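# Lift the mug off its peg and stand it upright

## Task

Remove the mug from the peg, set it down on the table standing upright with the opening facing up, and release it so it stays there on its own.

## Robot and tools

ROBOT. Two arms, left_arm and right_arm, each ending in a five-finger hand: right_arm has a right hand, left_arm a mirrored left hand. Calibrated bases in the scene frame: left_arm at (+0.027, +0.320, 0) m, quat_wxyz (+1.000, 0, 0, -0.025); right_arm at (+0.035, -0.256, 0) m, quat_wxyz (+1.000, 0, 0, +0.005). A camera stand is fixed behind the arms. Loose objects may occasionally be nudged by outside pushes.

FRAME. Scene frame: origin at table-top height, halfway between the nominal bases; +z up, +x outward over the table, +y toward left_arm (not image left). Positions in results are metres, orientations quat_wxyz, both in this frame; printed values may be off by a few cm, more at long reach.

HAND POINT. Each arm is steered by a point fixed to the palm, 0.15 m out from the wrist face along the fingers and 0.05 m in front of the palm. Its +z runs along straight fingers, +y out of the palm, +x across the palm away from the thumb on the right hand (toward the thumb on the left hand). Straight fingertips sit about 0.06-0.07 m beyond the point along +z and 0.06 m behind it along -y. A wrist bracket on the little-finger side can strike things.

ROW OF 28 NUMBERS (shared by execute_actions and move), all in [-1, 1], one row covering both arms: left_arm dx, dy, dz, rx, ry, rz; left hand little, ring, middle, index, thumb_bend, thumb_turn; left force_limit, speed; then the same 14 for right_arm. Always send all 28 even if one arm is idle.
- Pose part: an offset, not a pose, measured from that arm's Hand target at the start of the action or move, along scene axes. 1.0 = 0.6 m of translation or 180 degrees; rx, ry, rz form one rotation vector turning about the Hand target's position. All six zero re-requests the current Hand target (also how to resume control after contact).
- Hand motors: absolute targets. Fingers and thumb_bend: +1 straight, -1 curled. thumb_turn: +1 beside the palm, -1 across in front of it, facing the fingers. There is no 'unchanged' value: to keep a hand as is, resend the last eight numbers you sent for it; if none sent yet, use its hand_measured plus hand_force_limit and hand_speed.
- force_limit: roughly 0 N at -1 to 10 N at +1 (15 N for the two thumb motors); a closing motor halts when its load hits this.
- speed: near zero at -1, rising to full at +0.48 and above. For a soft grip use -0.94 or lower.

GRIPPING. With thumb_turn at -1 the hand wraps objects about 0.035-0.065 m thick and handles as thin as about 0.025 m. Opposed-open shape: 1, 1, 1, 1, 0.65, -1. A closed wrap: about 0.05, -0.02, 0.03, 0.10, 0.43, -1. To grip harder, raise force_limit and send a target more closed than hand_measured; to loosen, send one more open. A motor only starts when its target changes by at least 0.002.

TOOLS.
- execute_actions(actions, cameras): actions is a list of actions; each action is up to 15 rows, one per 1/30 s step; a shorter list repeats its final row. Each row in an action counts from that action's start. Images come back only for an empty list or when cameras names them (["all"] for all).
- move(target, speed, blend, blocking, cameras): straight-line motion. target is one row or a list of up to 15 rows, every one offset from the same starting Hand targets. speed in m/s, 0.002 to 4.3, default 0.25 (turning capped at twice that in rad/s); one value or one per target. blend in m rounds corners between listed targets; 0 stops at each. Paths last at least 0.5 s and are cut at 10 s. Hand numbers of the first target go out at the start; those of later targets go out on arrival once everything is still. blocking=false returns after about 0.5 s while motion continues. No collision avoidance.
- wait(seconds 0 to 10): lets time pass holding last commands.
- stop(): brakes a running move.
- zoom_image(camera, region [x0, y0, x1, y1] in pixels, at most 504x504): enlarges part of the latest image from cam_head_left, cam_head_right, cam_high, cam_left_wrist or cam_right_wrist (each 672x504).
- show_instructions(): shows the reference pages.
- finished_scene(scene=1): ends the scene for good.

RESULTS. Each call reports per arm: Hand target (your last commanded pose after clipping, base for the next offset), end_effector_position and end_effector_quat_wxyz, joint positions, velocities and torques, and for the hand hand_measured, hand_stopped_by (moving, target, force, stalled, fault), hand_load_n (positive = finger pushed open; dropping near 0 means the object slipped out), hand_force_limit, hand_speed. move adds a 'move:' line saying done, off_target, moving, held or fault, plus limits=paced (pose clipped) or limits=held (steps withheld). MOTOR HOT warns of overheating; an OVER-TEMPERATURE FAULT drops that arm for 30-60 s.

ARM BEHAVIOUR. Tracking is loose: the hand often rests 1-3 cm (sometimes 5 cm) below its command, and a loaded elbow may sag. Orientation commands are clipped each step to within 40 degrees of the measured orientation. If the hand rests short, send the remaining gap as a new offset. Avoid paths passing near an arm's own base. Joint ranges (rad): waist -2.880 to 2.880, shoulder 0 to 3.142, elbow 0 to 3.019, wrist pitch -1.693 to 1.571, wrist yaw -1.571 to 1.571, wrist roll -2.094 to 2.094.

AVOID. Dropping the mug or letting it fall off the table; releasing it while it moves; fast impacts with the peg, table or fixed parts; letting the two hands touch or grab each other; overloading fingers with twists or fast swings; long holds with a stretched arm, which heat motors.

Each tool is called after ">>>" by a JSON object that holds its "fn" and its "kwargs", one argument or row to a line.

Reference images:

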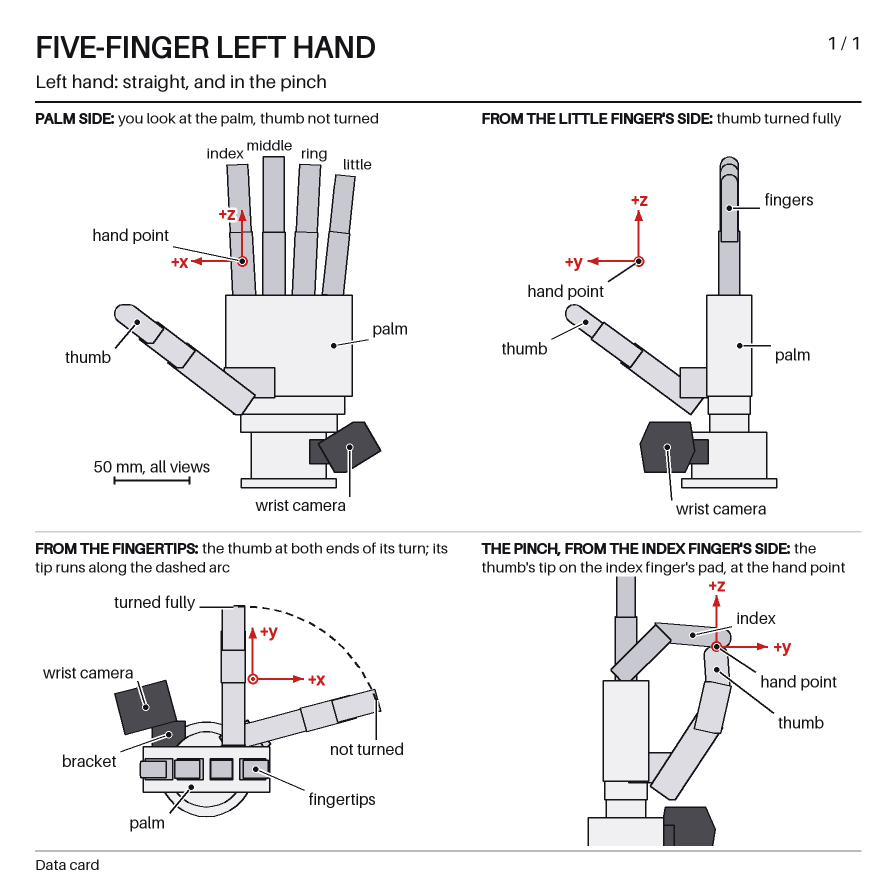

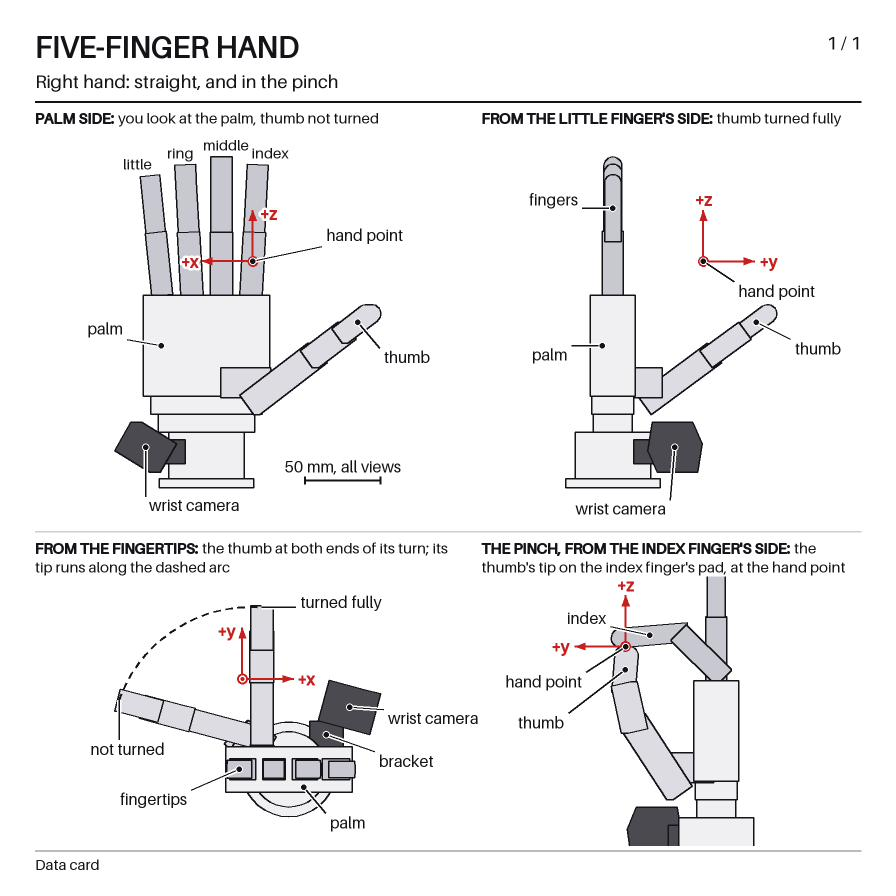

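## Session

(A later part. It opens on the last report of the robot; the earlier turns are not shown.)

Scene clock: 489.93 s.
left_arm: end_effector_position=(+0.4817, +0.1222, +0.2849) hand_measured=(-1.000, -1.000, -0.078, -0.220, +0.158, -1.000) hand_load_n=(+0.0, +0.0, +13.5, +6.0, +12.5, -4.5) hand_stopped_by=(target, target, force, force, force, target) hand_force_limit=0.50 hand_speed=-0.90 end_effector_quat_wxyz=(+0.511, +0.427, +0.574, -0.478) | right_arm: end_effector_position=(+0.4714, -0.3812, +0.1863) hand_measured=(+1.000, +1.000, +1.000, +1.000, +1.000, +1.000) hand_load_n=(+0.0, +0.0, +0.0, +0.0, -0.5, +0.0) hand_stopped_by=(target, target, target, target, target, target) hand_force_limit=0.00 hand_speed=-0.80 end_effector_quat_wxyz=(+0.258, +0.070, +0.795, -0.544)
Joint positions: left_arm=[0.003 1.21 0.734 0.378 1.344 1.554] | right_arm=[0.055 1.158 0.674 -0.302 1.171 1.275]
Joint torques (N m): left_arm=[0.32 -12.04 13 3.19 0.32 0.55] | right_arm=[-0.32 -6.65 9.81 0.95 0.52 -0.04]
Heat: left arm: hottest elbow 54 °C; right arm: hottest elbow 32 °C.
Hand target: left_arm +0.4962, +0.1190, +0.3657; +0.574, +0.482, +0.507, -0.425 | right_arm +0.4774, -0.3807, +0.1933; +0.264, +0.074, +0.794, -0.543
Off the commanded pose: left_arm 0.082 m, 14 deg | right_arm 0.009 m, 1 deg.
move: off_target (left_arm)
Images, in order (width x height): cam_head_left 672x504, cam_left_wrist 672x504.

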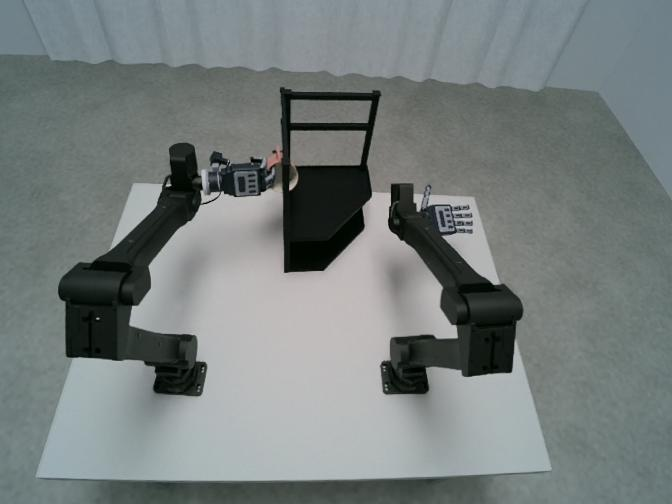

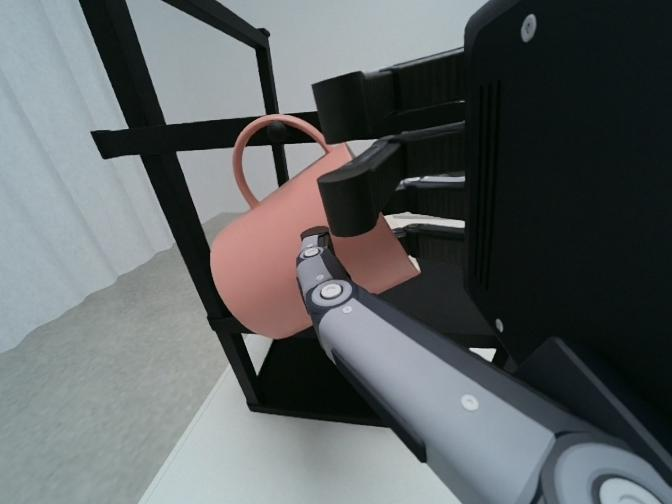

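>>> {"fn": "move", "kwargs": {
  "target": [0, 0, 0.035, 0, 0, 0, -1, -1, -0.6, -0.6, -0.4, -1, 0.5, -0.9, 0, 0, 0, 0, 0, 0, 1, 1, 1, 1, 1, 1, 0, -0.8],
  "speed": 0.05,
  "cameras": ["cam_left_wrist", "cam_head_left"]
}}

>>> {"fn": "zoom_image", "kwargs": {
  "camera": "cam_left_wrist",
  "region": [220, 90, 360, 230]
}}

Scene clock: 505.53 s.
left_arm: end_effector_position=(+0.4792, +0.1227, +0.2861) hand_measured=(-1.000, -1.000, -0.078, -0.220, +0.158, -1.000) hand_load_n=(+0.0, +0.5, +16.0, +5.5, +12.0, -6.0) hand_stopped_by=(target, target, force, force, force, target) hand_force_limit=0.50 hand_speed=-0.90 end_effector_quat_wxyz=(+0.506, +0.420, +0.580, -0.481) | right_arm: end_effector_position=(+0.4714, -0.3812, +0.1863) hand_measured=(+1.000, +1.000, +1.000, +1.000, +1.000, +1.000) hand_load_n=(+0.0, +0.0, +0.0, +0.0, +0.0, -0.5) hand_stopped_by=(target, target, target, target, target, target) hand_force_limit=0.00 hand_speed=-0.80 end_effector_quat_wxyz=(+0.258, +0.070, +0.795, -0.544)
Joint positions: left_arm=[0.003 1.197 0.734 0.357 1.339 1.541] | right_arm=[0.055 1.158 0.674 -0.302 1.171 1.275]
Joint torques (N m): left_arm=[0.38 -13.22 15.12 2.29 0.56 0.55] | right_arm=[-0.38 -6.59 9.81 0.99 0.52 -0.03]
Heat: left arm: hottest elbow 55 °C; right arm: hottest elbow 32 °C.
Hand target: left_arm +0.4963, +0.1190, +0.3866; +0.574, +0.482, +0.507, -0.425 | right_arm +0.4774, -0.3807, +0.1933; +0.264, +0.074, +0.794, -0.543
Off the commanded pose: left_arm 0.102 m, 15 deg | right_arm 0.009 m, 1 deg.
move: off_target (left_arm)
Images, in order (width x height): cam_head_left 672x504, cam_left_wrist 672x504.

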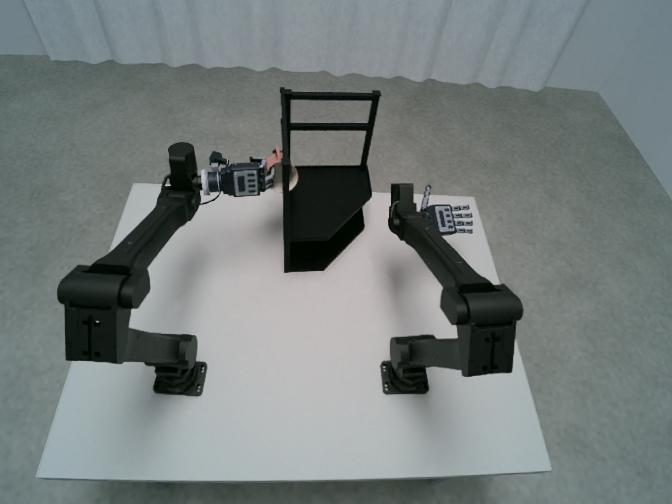

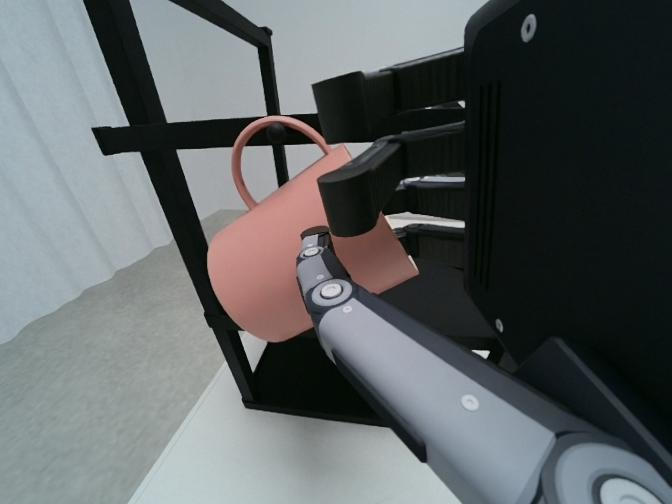

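Scaled by 3.600 from the camera's 672x504 image, which has a finer 960x720 frame.

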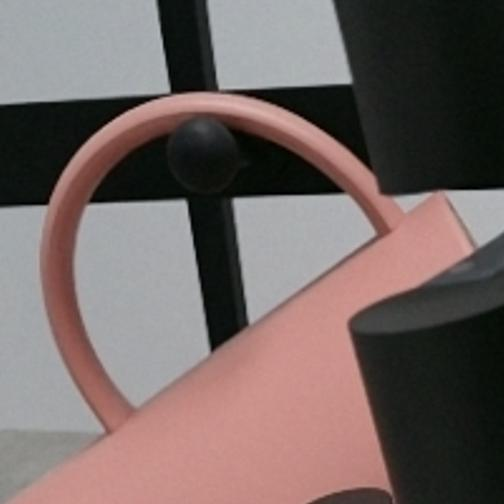

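>>> {"fn": "move", "kwargs": {
  "target": [0.008, 0, -0.115, 0, 0, 0, -1, -1, -0.6, -0.6, -0.4, -1, 0.5, -0.9, 0, 0, 0, 0, 0, 0, 1, 1, 1, 1, 1, 1, 0, -0.8],
  "speed": 0.06,
  "cameras": ["cam_left_wrist", "cam_head_left", "cam_high"]
}}

>>> {"fn": "zoom_image", "kwargs": {
  "camera": "cam_left_wrist",
  "region": [200, 80, 440, 320]
}}

Scene clock: 547.27 s.
left_arm: end_effector_position=(+0.4935, +0.1210, +0.2825) hand_measured=(-1.000, -1.000, -0.078, -0.220, +0.158, -1.000) hand_load_n=(+0.0, +0.0, +10.5, +7.0, +14.0, -2.0) hand_stopped_by=(target, target, force, force, force, target) hand_force_limit=0.50 hand_speed=-0.90 end_effector_quat_wxyz=(+0.540, +0.456, +0.543, -0.454) | right_arm: end_effector_position=(+0.4714, -0.3812, +0.1863) hand_measured=(+1.000, +1.000, +1.000, +1.000, +1.000, +1.000) hand_load_n=(+0.0, +0.0, +0.0, +0.0, +0.0, +0.0) hand_stopped_by=(target, target, target, target, target, target) hand_force_limit=0.00 hand_speed=-0.80 end_effector_quat_wxyz=(+0.258, +0.070, +0.795, -0.544)
Joint positions: left_arm=[0.003 1.264 0.725 0.517 1.351 1.592] | right_arm=[0.055 1.158 0.674 -0.302 1.171 1.275]
Joint torques (N m): left_arm=[0.21 -9.41 9.36 2.93 -0.03 0.3] | right_arm=[-0.32 -6.53 9.81 0.96 0.52 -0.03]
Heat: left arm: hottest elbow 64 °C; right arm: hottest elbow 33 °C.
Hand target: left_arm +0.5011, +0.1191, +0.3177; +0.574, +0.482, +0.507, -0.425 | right_arm +0.4774, -0.3807, +0.1933; +0.264, +0.074, +0.794, -0.543
Off the commanded pose: left_arm 0.036 m, 7 deg | right_arm 0.009 m, 1 deg.
move: off_target (left_arm)
Images, in order (width x height): cam_head_left 672x504, cam_high 672x504, cam_left_wrist 672x504.

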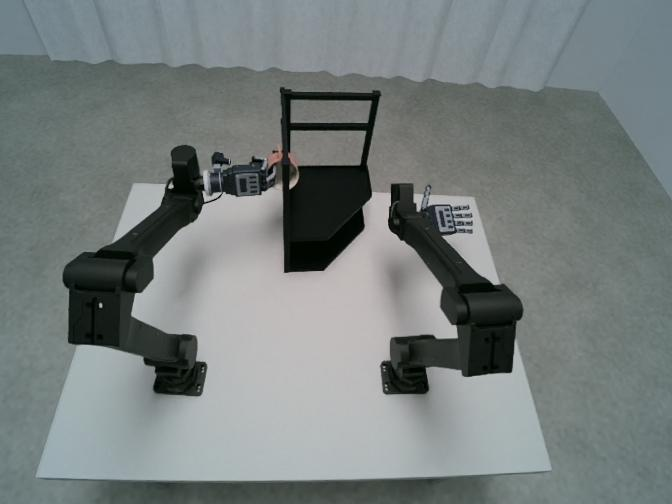

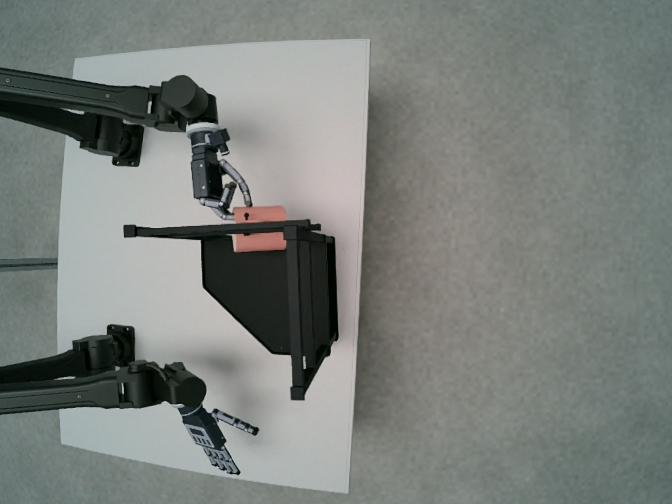

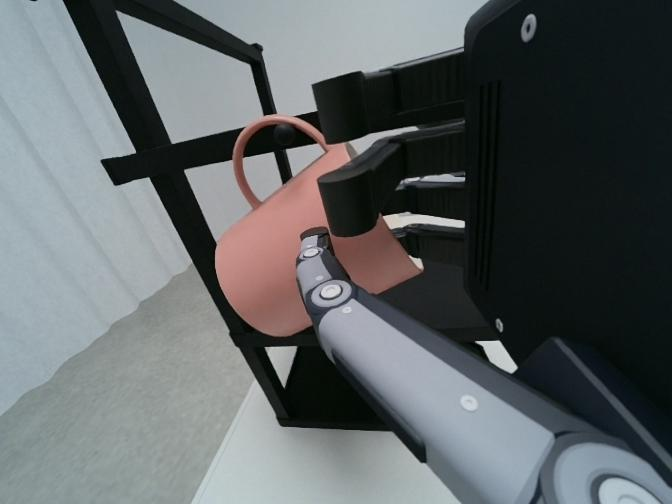

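Scaled by 2.100 from the camera's 672x504 image, which has a finer 960x720 frame.

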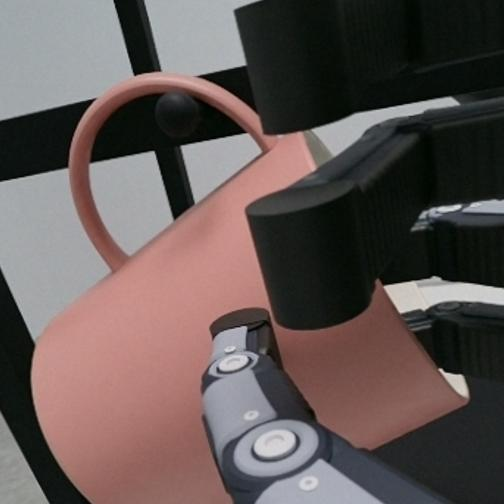

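>>> {"fn": "move", "kwargs": {
  "target": [-0.008, 0, 0.012, 0.008, -0.045, 0, -1, -1, -0.6, -0.6, -0.4, -1, 0.5, -0.9, 0, 0, 0, 0, 0, 0, 1, 1, 1, 1, 1, 1, 0, -0.8],
  "speed": 0.06,
  "cameras": ["cam_left_wrist", "cam_head_left"]
}}

>>> {"fn": "zoom_image", "kwargs": {
  "camera": "cam_left_wrist",
  "region": [200, 80, 440, 320]
}}

Scene clock: 554.07 s.
left_arm: end_effector_position=(+0.4937, +0.1221, +0.2835) hand_measured=(-1.000, -1.000, -0.078, -0.220, +0.158, -1.000) hand_load_n=(+0.0, +0.0, +10.5, +6.5, +13.0, -2.0) hand_stopped_by=(target, target, force, force, force, target) hand_force_limit=0.50 hand_speed=-0.90 end_effector_quat_wxyz=(+0.566, +0.483, +0.518, -0.422) | right_arm: end_effector_position=(+0.4714, -0.3812, +0.1863) hand_measured=(+1.000, +1.000, +1.000, +1.000, +1.000, +1.000) hand_load_n=(+0.0, +0.0, +0.0, +0.0, +0.0, +0.0) hand_stopped_by=(target, target, target, target, target, target) hand_force_limit=0.00 hand_speed=-0.80 end_effector_quat_wxyz=(+0.258, +0.070, +0.795, -0.544)
Joint positions: left_arm=[0.002 1.264 0.705 0.544 1.344 1.695] | right_arm=[0.055 1.158 0.674 -0.302 1.171 1.275]
Joint torques (N m): left_arm=[0.09 -10.34 9.13 2.8 0.26 0.55] | right_arm=[-0.38 -6.59 9.81 0.94 0.52 -0.04]
Heat: left arm: hottest elbow 60 °C; right arm: hottest elbow 33 °C.
Hand target: left_arm +0.4964, +0.1190, +0.3250; +0.602, +0.518, +0.471, -0.384 | right_arm +0.4774, -0.3807, +0.1933; +0.264, +0.074, +0.794, -0.543
Off the commanded pose: left_arm 0.042 m, 9 deg | right_arm 0.009 m, 1 deg.
move: off_target (left_arm)
Images, in order (width x height): cam_head_left 672x504, cam_left_wrist 672x504.

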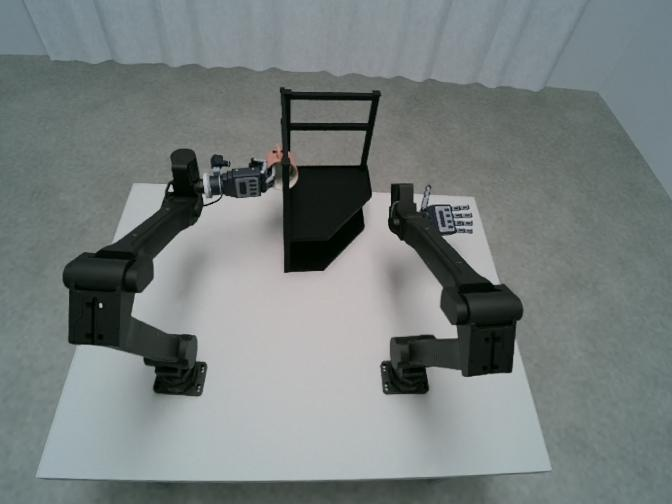

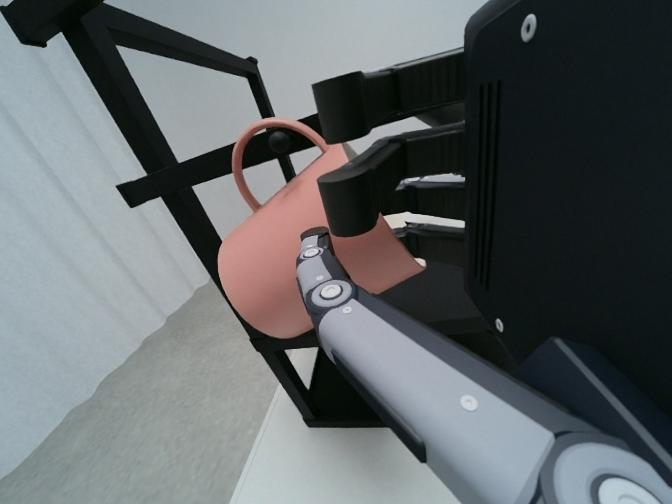

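Scaled by 2.100 from the camera's 672x504 image, which has a finer 960x720 frame.

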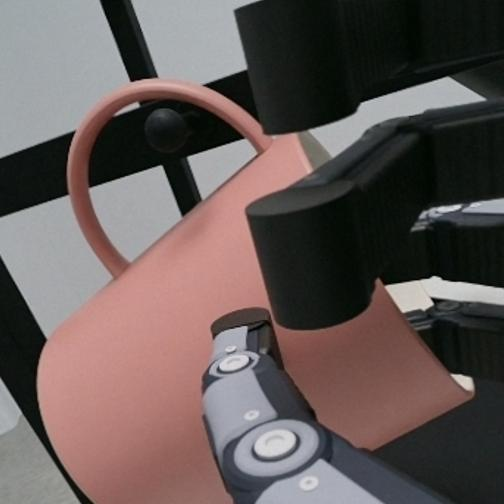

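>>> {"fn": "move", "kwargs": {
  "target": [0, 0.1, 0, 0, 0, 0, -1, -1, -0.6, -0.6, -0.4, -1, 0.5, -0.9, 0, 0, 0, 0, 0, 0, 1, 1, 1, 1, 1, 1, 0, -0.8],
  "speed": 0.06,
  "cameras": ["cam_left_wrist", "cam_head_left", "cam_high"]
}}

>>> {"fn": "zoom_image", "kwargs": {
  "camera": "cam_left_wrist",
  "region": [200, 80, 440, 320]
}}

Scene clock: 564.37 s.
left_arm: end_effector_position=(+0.4902, +0.1757, +0.2964) hand_measured=(-1.000, -1.000, -0.078, -0.220, +0.158, -1.000) hand_load_n=(+0.0, +0.0, +8.0, +7.0, +14.5, -1.0) hand_stopped_by=(target, target, force, force, force, target) hand_force_limit=0.50 hand_speed=-0.90 end_effector_quat_wxyz=(+0.577, +0.498, +0.499, -0.412) | right_arm: end_effector_position=(+0.4714, -0.3812, +0.1863) hand_measured=(+1.000, +1.000, +1.000, +1.000, +1.000, +1.000) hand_load_n=(+0.0, +0.0, +0.0, +0.0, +0.0, -0.5) hand_stopped_by=(target, target, target, target, target, target) hand_force_limit=0.00 hand_speed=-0.80 end_effector_quat_wxyz=(+0.258, +0.070, +0.795, -0.544)
Joint positions: left_arm=[0.151 1.261 0.703 0.642 1.505 1.652] | right_arm=[0.055 1.158 0.674 -0.302 1.171 1.275]
Joint torques (N m): left_arm=[1.14 -8.88 9.2 2.26 0.14 0.24] | right_arm=[-0.44 -6.59 9.83 0.95 0.53 -0.04]
Heat: left arm: hottest elbow 54 °C; right arm: hottest elbow 33 °C.
Hand target: left_arm +0.4963, +0.1790, +0.3250; +0.602, +0.518, +0.471, -0.384 | right_arm +0.4774, -0.3807, +0.1933; +0.264, +0.074, +0.794, -0.543
Off the commanded pose: left_arm 0.029 m, 6 deg | right_arm 0.009 m, 1 deg.
move: off_target (left_arm)
Images, in order (width x height): cam_head_left 672x504, cam_high 672x504, cam_left_wrist 672x504.

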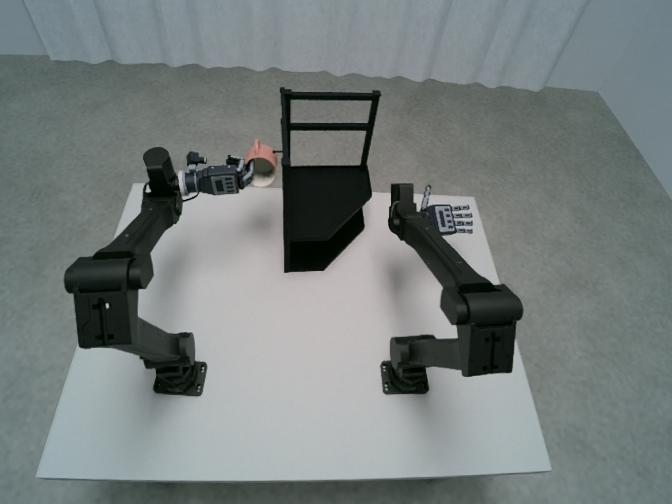

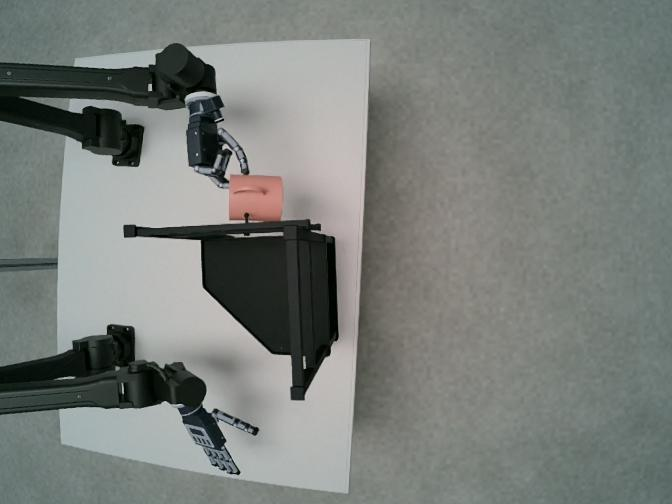

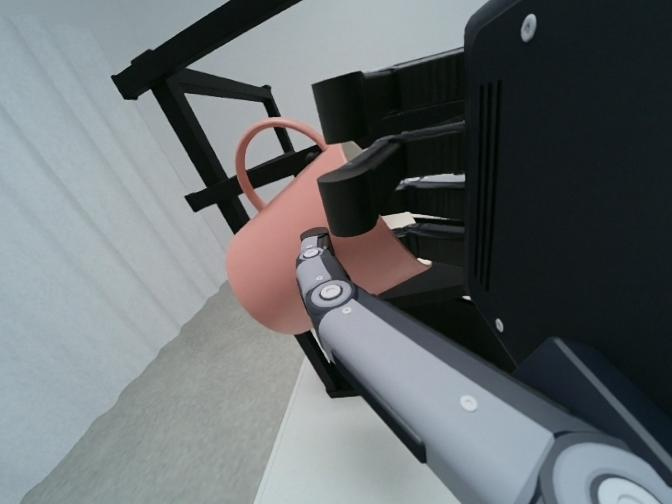

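Scaled by 2.100 from the camera's 672x504 image, which has a finer 960x720 frame.

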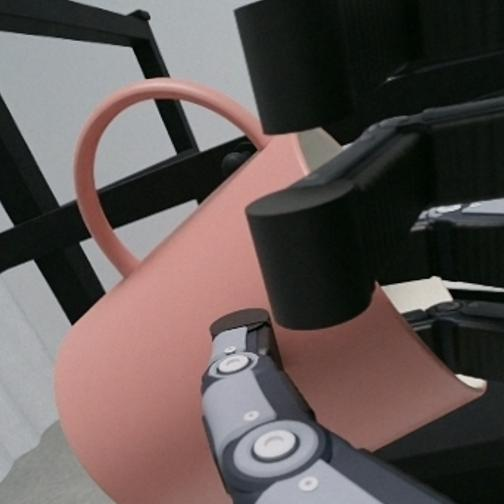

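>>> {"fn": "move", "kwargs": {
  "target": [
    [-0.0333, 0.15, 0, 0, 0, 0, -1, -1, -0.6, -0.6, -0.4, -1, 0.5, -0.9, 0, 0, 0, 0, 0, 0, 1, 1, 1, 1, 1, 1, 0, -0.8],
    [-0.0672, 0.1733, -0.1667, -0.168, 0.4796, 0.0827, -1, -1, -0.6, -0.6, -0.4, -1, 0.5, -0.9, 0, 0, 0, 0, 0, 0, 1, 1, 1, 1, 1, 1, 0, -0.8]
  ],
  "speed": [0.1, 0.18],
  "blend": [0.02, 0],
  "cameras": ["cam_left_wrist", "cam_head_left", "cam_head_right", "cam_high"]
}}

Scene clock: 596.50 s.
left_arm: end_effector_position=(+0.4462, +0.2762, +0.2078) hand_measured=(-1.000, -1.000, -0.078, -0.220, +0.158, -1.000) hand_load_n=(+0.0, +0.0, +7.5, +10.5, +12.0, -2.0) hand_stopped_by=(target, target, force, force, force, target) hand_force_limit=0.50 hand_speed=-0.90 end_effector_quat_wxyz=(+0.247, -0.111, +0.704, -0.657) | right_arm: end_effector_position=(+0.4714, -0.3812, +0.1863) hand_measured=(+1.000, +1.000, +1.000, +1.000, +1.000, +1.000) hand_load_n=(+0.0, +0.0, +0.0, +0.0, +0.0, +0.0) hand_stopped_by=(target, target, target, target, target, target) hand_force_limit=0.00 hand_speed=-0.80 end_effector_quat_wxyz=(+0.258, +0.070, +0.795, -0.544)
Joint positions: left_arm=[0.425 1.299 0.654 0.542 1.429 0.306] | right_arm=[0.055 1.158 0.674 -0.302 1.171 1.275]
Joint torques (N m): left_arm=[1.26 -8.06 8.9 1.98 0.37 -0.17] | right_arm=[-0.26 -6.71 9.81 0.96 0.52 -0.04]
Heat: left arm: hottest elbow 46 °C; right arm: hottest elbow 33 °C.
Hand target: left_arm +0.4560, +0.2830, +0.2249; +0.266, -0.098, +0.700, -0.655 | right_arm +0.4774, -0.3807, +0.1933; +0.264, +0.074, +0.794, -0.543
Off the commanded pose: left_arm 0.021 m, 3 deg | right_arm 0.009 m, 1 deg.
move: off_target (left_arm)
Images, in order (width x height): cam_head_left 672x504, cam_head_right 672x504, cam_high 672x504, cam_left_wrist 672x504.

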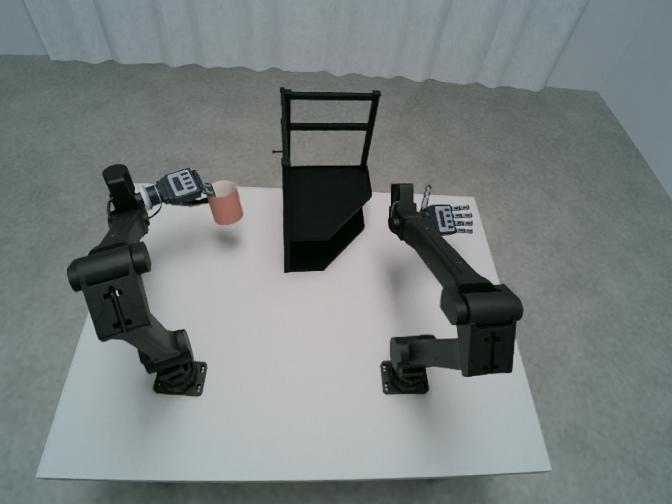

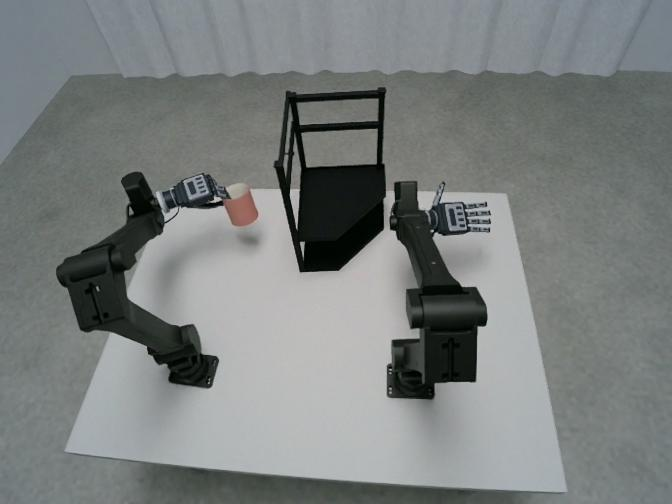

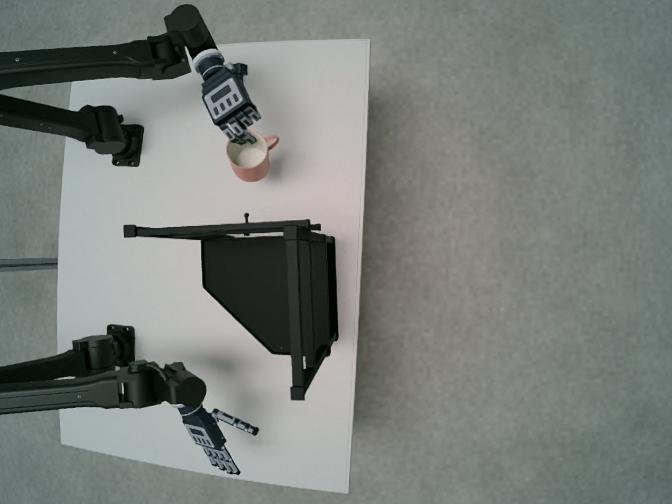

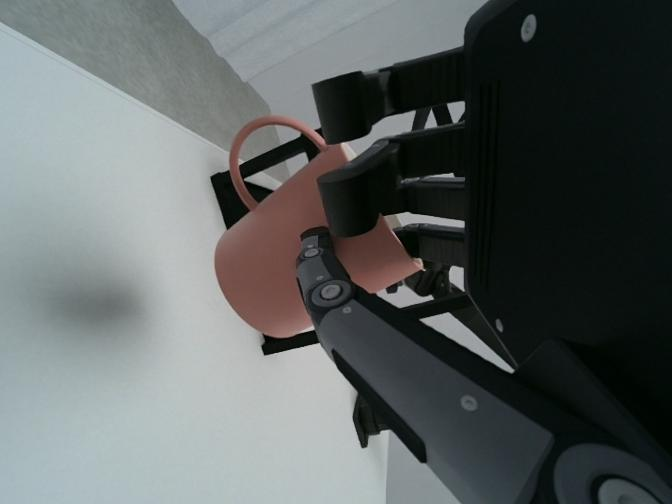

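Excellent. The mug is upright in hand. Check tilt.

>>> {"fn": "zoom_image", "kwargs": {
  "camera": "cam_head_left",
  "region": [150, 150, 270, 260]
}}

>>> {"fn": "zoom_image", "kwargs": {
  "camera": "cam_head_right",
  "region": [160, 150, 280, 260]
}}

>>> {"fn": "zoom_image", "kwargs": {
  "camera": "cam_high",
  "region": [180, 90, 300, 200]
}}

Scaled by 4.200 from the camera's 672x504 image, which has a finer 960x720 frame.

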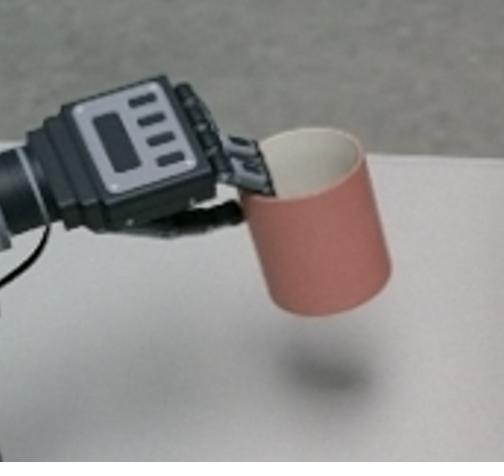

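Scaled by 4.200 from the camera's 672x504 image, which has a finer 960x720 frame.

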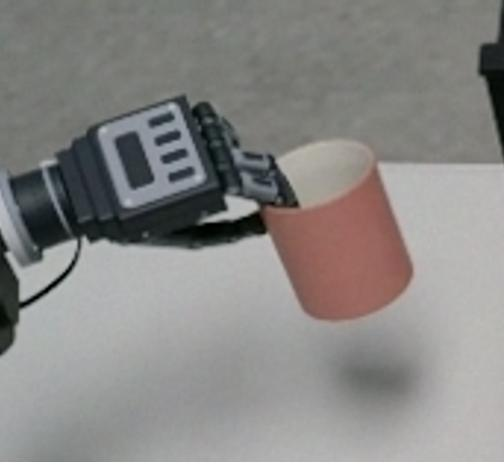

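Scaled by 4.200 from the camera's 672x504 image, which has a finer 960x720 frame.

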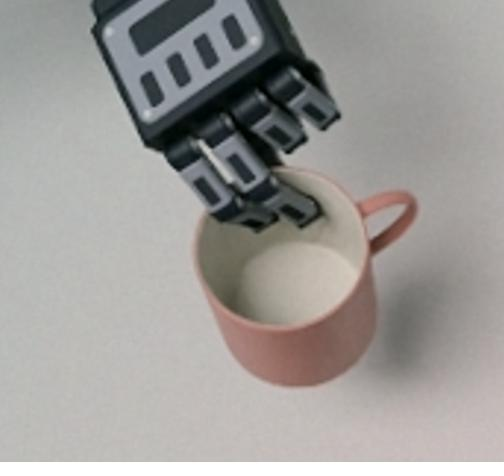

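>>> {"fn": "zoom_image", "kwargs": {
  "camera": "cam_head_left",
  "region": [195, 170, 255, 235]
}}

>>> {"fn": "zoom_image", "kwargs": {
  "camera": "cam_head_right",
  "region": [210, 170, 270, 235]
}}

Scaled by 7.754 from the camera's 672x504 image, which has a finer 960x720 frame.

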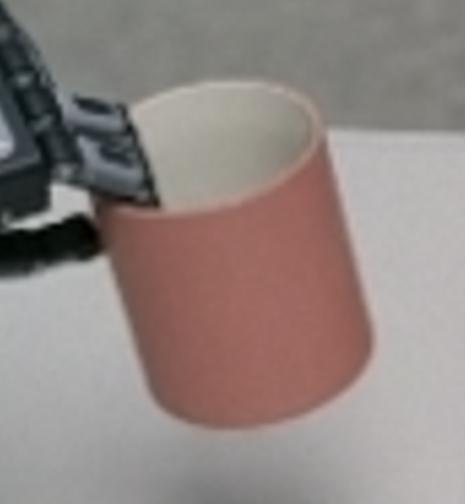

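Scaled by 7.754 from the camera's 672x504 image, which has a finer 960x720 frame.

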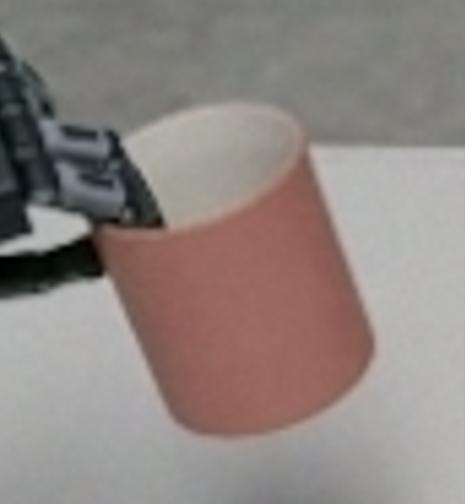

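>>> {"fn": "move", "kwargs": {
  "target": [0, 0, -0.15, 0, -0.03, 0, -1, -1, -0.6, -0.6, -0.4, -1, 0.5, -0.9, 0, 0, 0, 0, 0, 0, 1, 1, 1, 1, 1, 1, 0, -0.8],
  "speed": 0.08,
  "cameras": ["cam_head_left", "cam_head_right", "cam_high", "cam_left_wrist"]
}}

Scene clock: 631.10 s.
left_arm: end_effector_position=(+0.4534, +0.2788, +0.1287) hand_measured=(-1.000, -1.000, -0.078, -0.220, +0.158, -1.000) hand_load_n=(+0.0, +0.0, +8.0, +10.0, +12.0, -2.0) hand_stopped_by=(target, target, force, force, force, target) hand_force_limit=0.50 hand_speed=-0.90 end_effector_quat_wxyz=(+0.286, -0.073, +0.695, -0.656) | right_arm: end_effector_position=(+0.4714, -0.3812, +0.1863) hand_measured=(+1.000, +1.000, +1.000, +1.000, +1.000, +1.000) hand_load_n=(+0.0, +0.0, +0.0, +0.0, +0.0, +0.0) hand_stopped_by=(target, target, target, target, target, target) hand_force_limit=0.00 hand_speed=-0.80 end_effector_quat_wxyz=(+0.258, +0.070, +0.795, -0.544)
Joint positions: left_arm=[0.429 1.594 0.554 1.212 1.432 0.136] | right_arm=[0.055 1.158 0.674 -0.302 1.171 1.275]
Joint torques (N m): left_arm=[1.26 -9.7 4.81 1.92 -0.03 -0.12] | right_arm=[-0.32 -6.53 9.83 0.95 0.52 -0.04]
Heat: left arm: hottest elbow 41 °C; right arm: hottest elbow 33 °C.
Hand target: left_arm +0.4560, +0.2830, +0.1349; +0.298, -0.067, +0.687, -0.659 | right_arm +0.4774, -0.3807, +0.1933; +0.264, +0.074, +0.794, -0.543
Off the commanded pose: left_arm 0.008 m, 2 deg | right_arm 0.009 m, 1 deg.
move: done
Images, in order (width x height): cam_head_left 672x504, cam_head_right 672x504, cam_high 672x504, cam_left_wrist 672x504.

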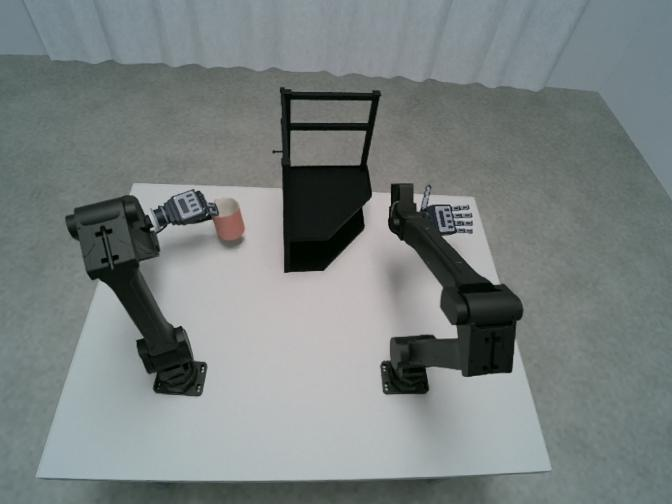

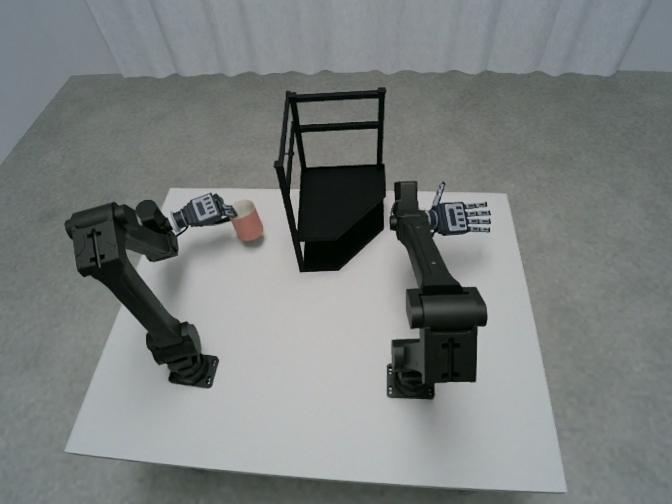

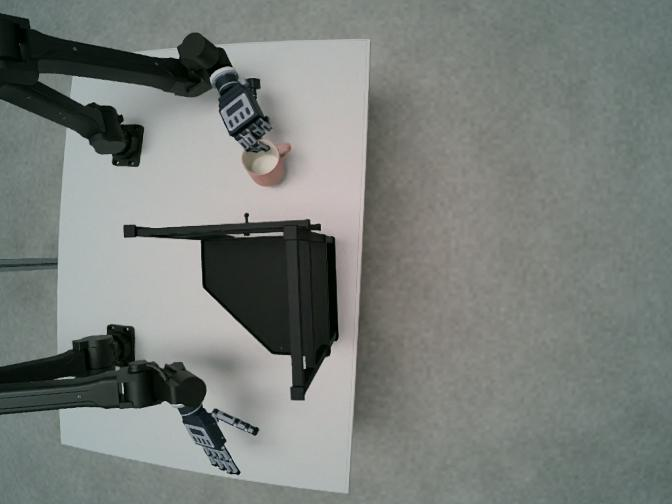

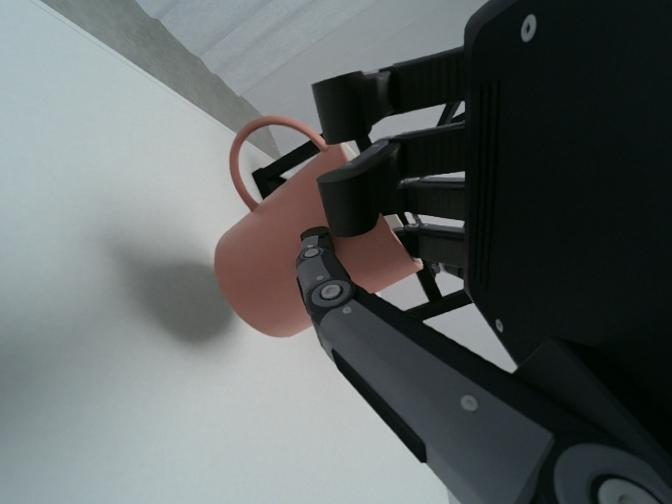

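>>> {"fn": "zoom_image", "kwargs": {
  "camera": "cam_head_left",
  "region": [150, 160, 290, 265]
}}

>>> {"fn": "zoom_image", "kwargs": {
  "camera": "cam_high",
  "region": [200, 100, 340, 205]
}}

Scaled by 3.600 from the camera's 672x504 image, which has a finer 960x720 frame.

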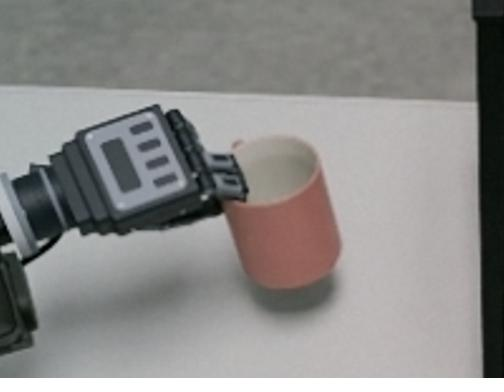

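Scaled by 3.600 from the camera's 672x504 image, which has a finer 960x720 frame.

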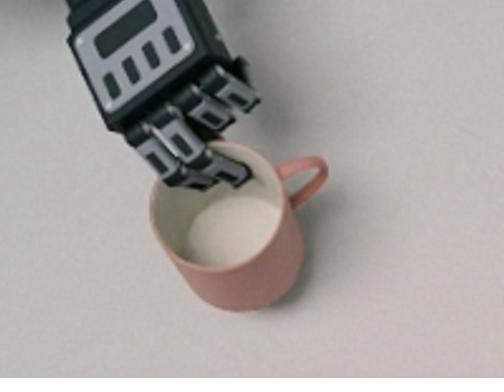

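>>> {"fn": "move", "kwargs": {
  "target": [0, 0, -0.055, 0.015, 0, 0, -1, -1, -0.6, -0.6, -0.4, -1, 0.5, -0.9, 0, 0, 0, 0, 0, 0, 1, 1, 1, 1, 1, 1, 0, -0.8],
  "speed": 0.06,
  "cameras": ["cam_head_left", "cam_high", "cam_left_wrist"]
}}

Scene clock: 647.50 s.
left_arm: end_effector_position=(+0.4526, +0.2799, +0.0929) hand_measured=(-1.000, -1.000, -0.078, -0.220, +0.158, -1.000) hand_load_n=(+0.0, +0.0, +8.0, +10.0, +12.5, -2.5) hand_stopped_by=(target, target, force, force, force, target) hand_force_limit=0.50 hand_speed=-0.90 end_effector_quat_wxyz=(+0.289, -0.068, +0.702, -0.647) | right_arm: end_effector_position=(+0.4714, -0.3812, +0.1863) hand_measured=(+1.000, +1.000, +1.000, +1.000, +1.000, +1.000) hand_load_n=(+0.0, +0.0, +0.0, +0.0, +0.0, +0.0) hand_stopped_by=(target, target, target, target, target, target) hand_force_limit=0.00 hand_speed=-0.80 end_effector_quat_wxyz=(+0.258, +0.070, +0.795, -0.544)
Joint positions: left_arm=[0.429 1.664 0.54 1.154 1.434 0.294] | right_arm=[0.055 1.158 0.674 -0.302 1.171 1.275]
Joint torques (N m): left_arm=[0.91 -11.34 4.38 0.95 0.1 0.03] | right_arm=[-0.44 -6.42 9.81 0.96 0.52 -0.04]
Heat: left arm: hottest elbow 39 °C; right arm: hottest elbow 33 °C.
Hand target: left_arm +0.4559, +0.2830, +0.1019; +0.300, -0.060, +0.702, -0.643 | right_arm +0.4774, -0.3807, +0.1933; +0.264, +0.074, +0.794, -0.543
Off the commanded pose: left_arm 0.010 m, 2 deg | right_arm 0.009 m, 1 deg.
move: done
Images, in order (width x height): cam_head_left 672x504, cam_high 672x504, cam_left_wrist 672x504.

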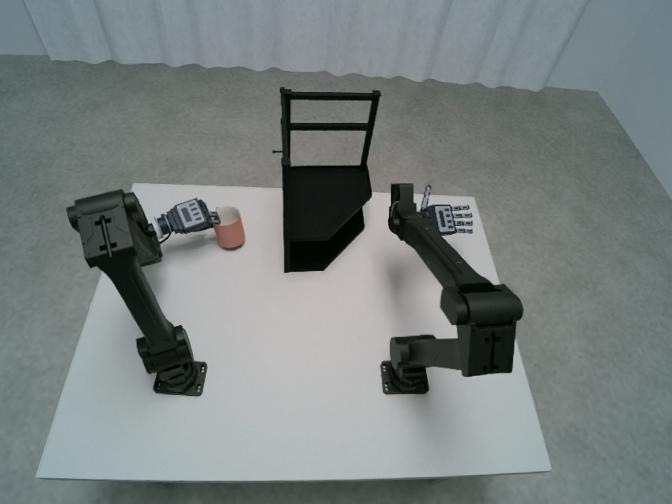

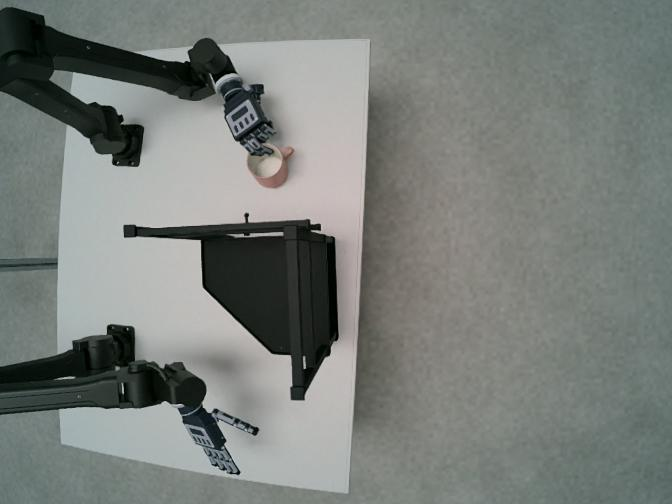

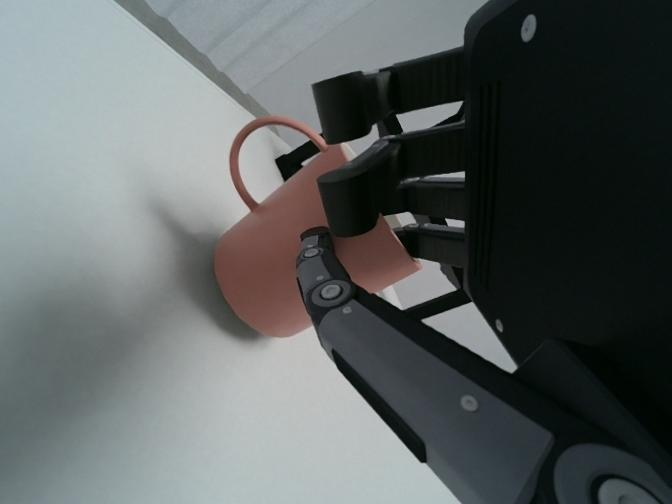

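>>> {"fn": "zoom_image", "kwargs": {
  "camera": "cam_head_left",
  "region": [180, 180, 280, 255]
}}

>>> {"fn": "zoom_image", "kwargs": {
  "camera": "cam_high",
  "region": [220, 120, 320, 195]
}}

>>> {"fn": "zoom_image", "kwargs": {
  "camera": "cam_left_wrist",
  "region": [120, 100, 440, 370]
}}

Scaled by 5.040 from the camera's 672x504 image, which has a finer 960x720 frame.

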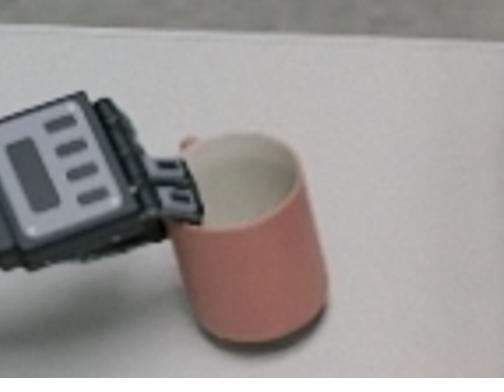

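Scaled by 5.040 from the camera's 672x504 image, which has a finer 960x720 frame.

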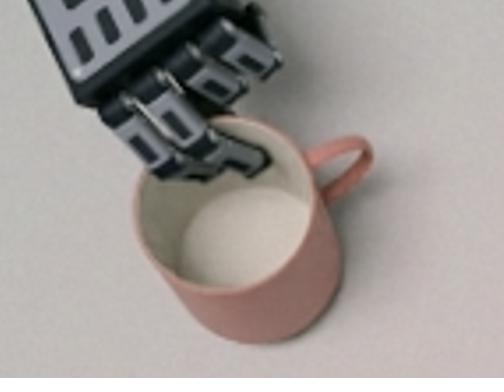

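Scaled by 1.575 from the camera's 672x504 image, which has a finer 960x720 frame.

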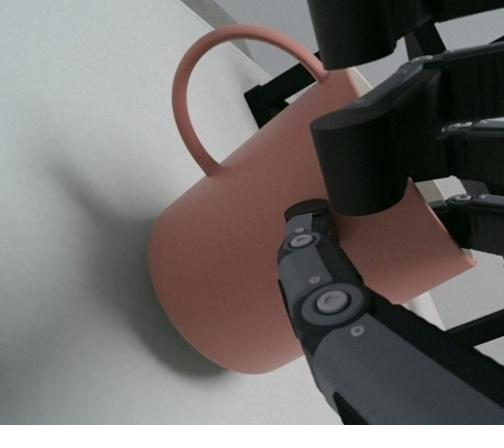

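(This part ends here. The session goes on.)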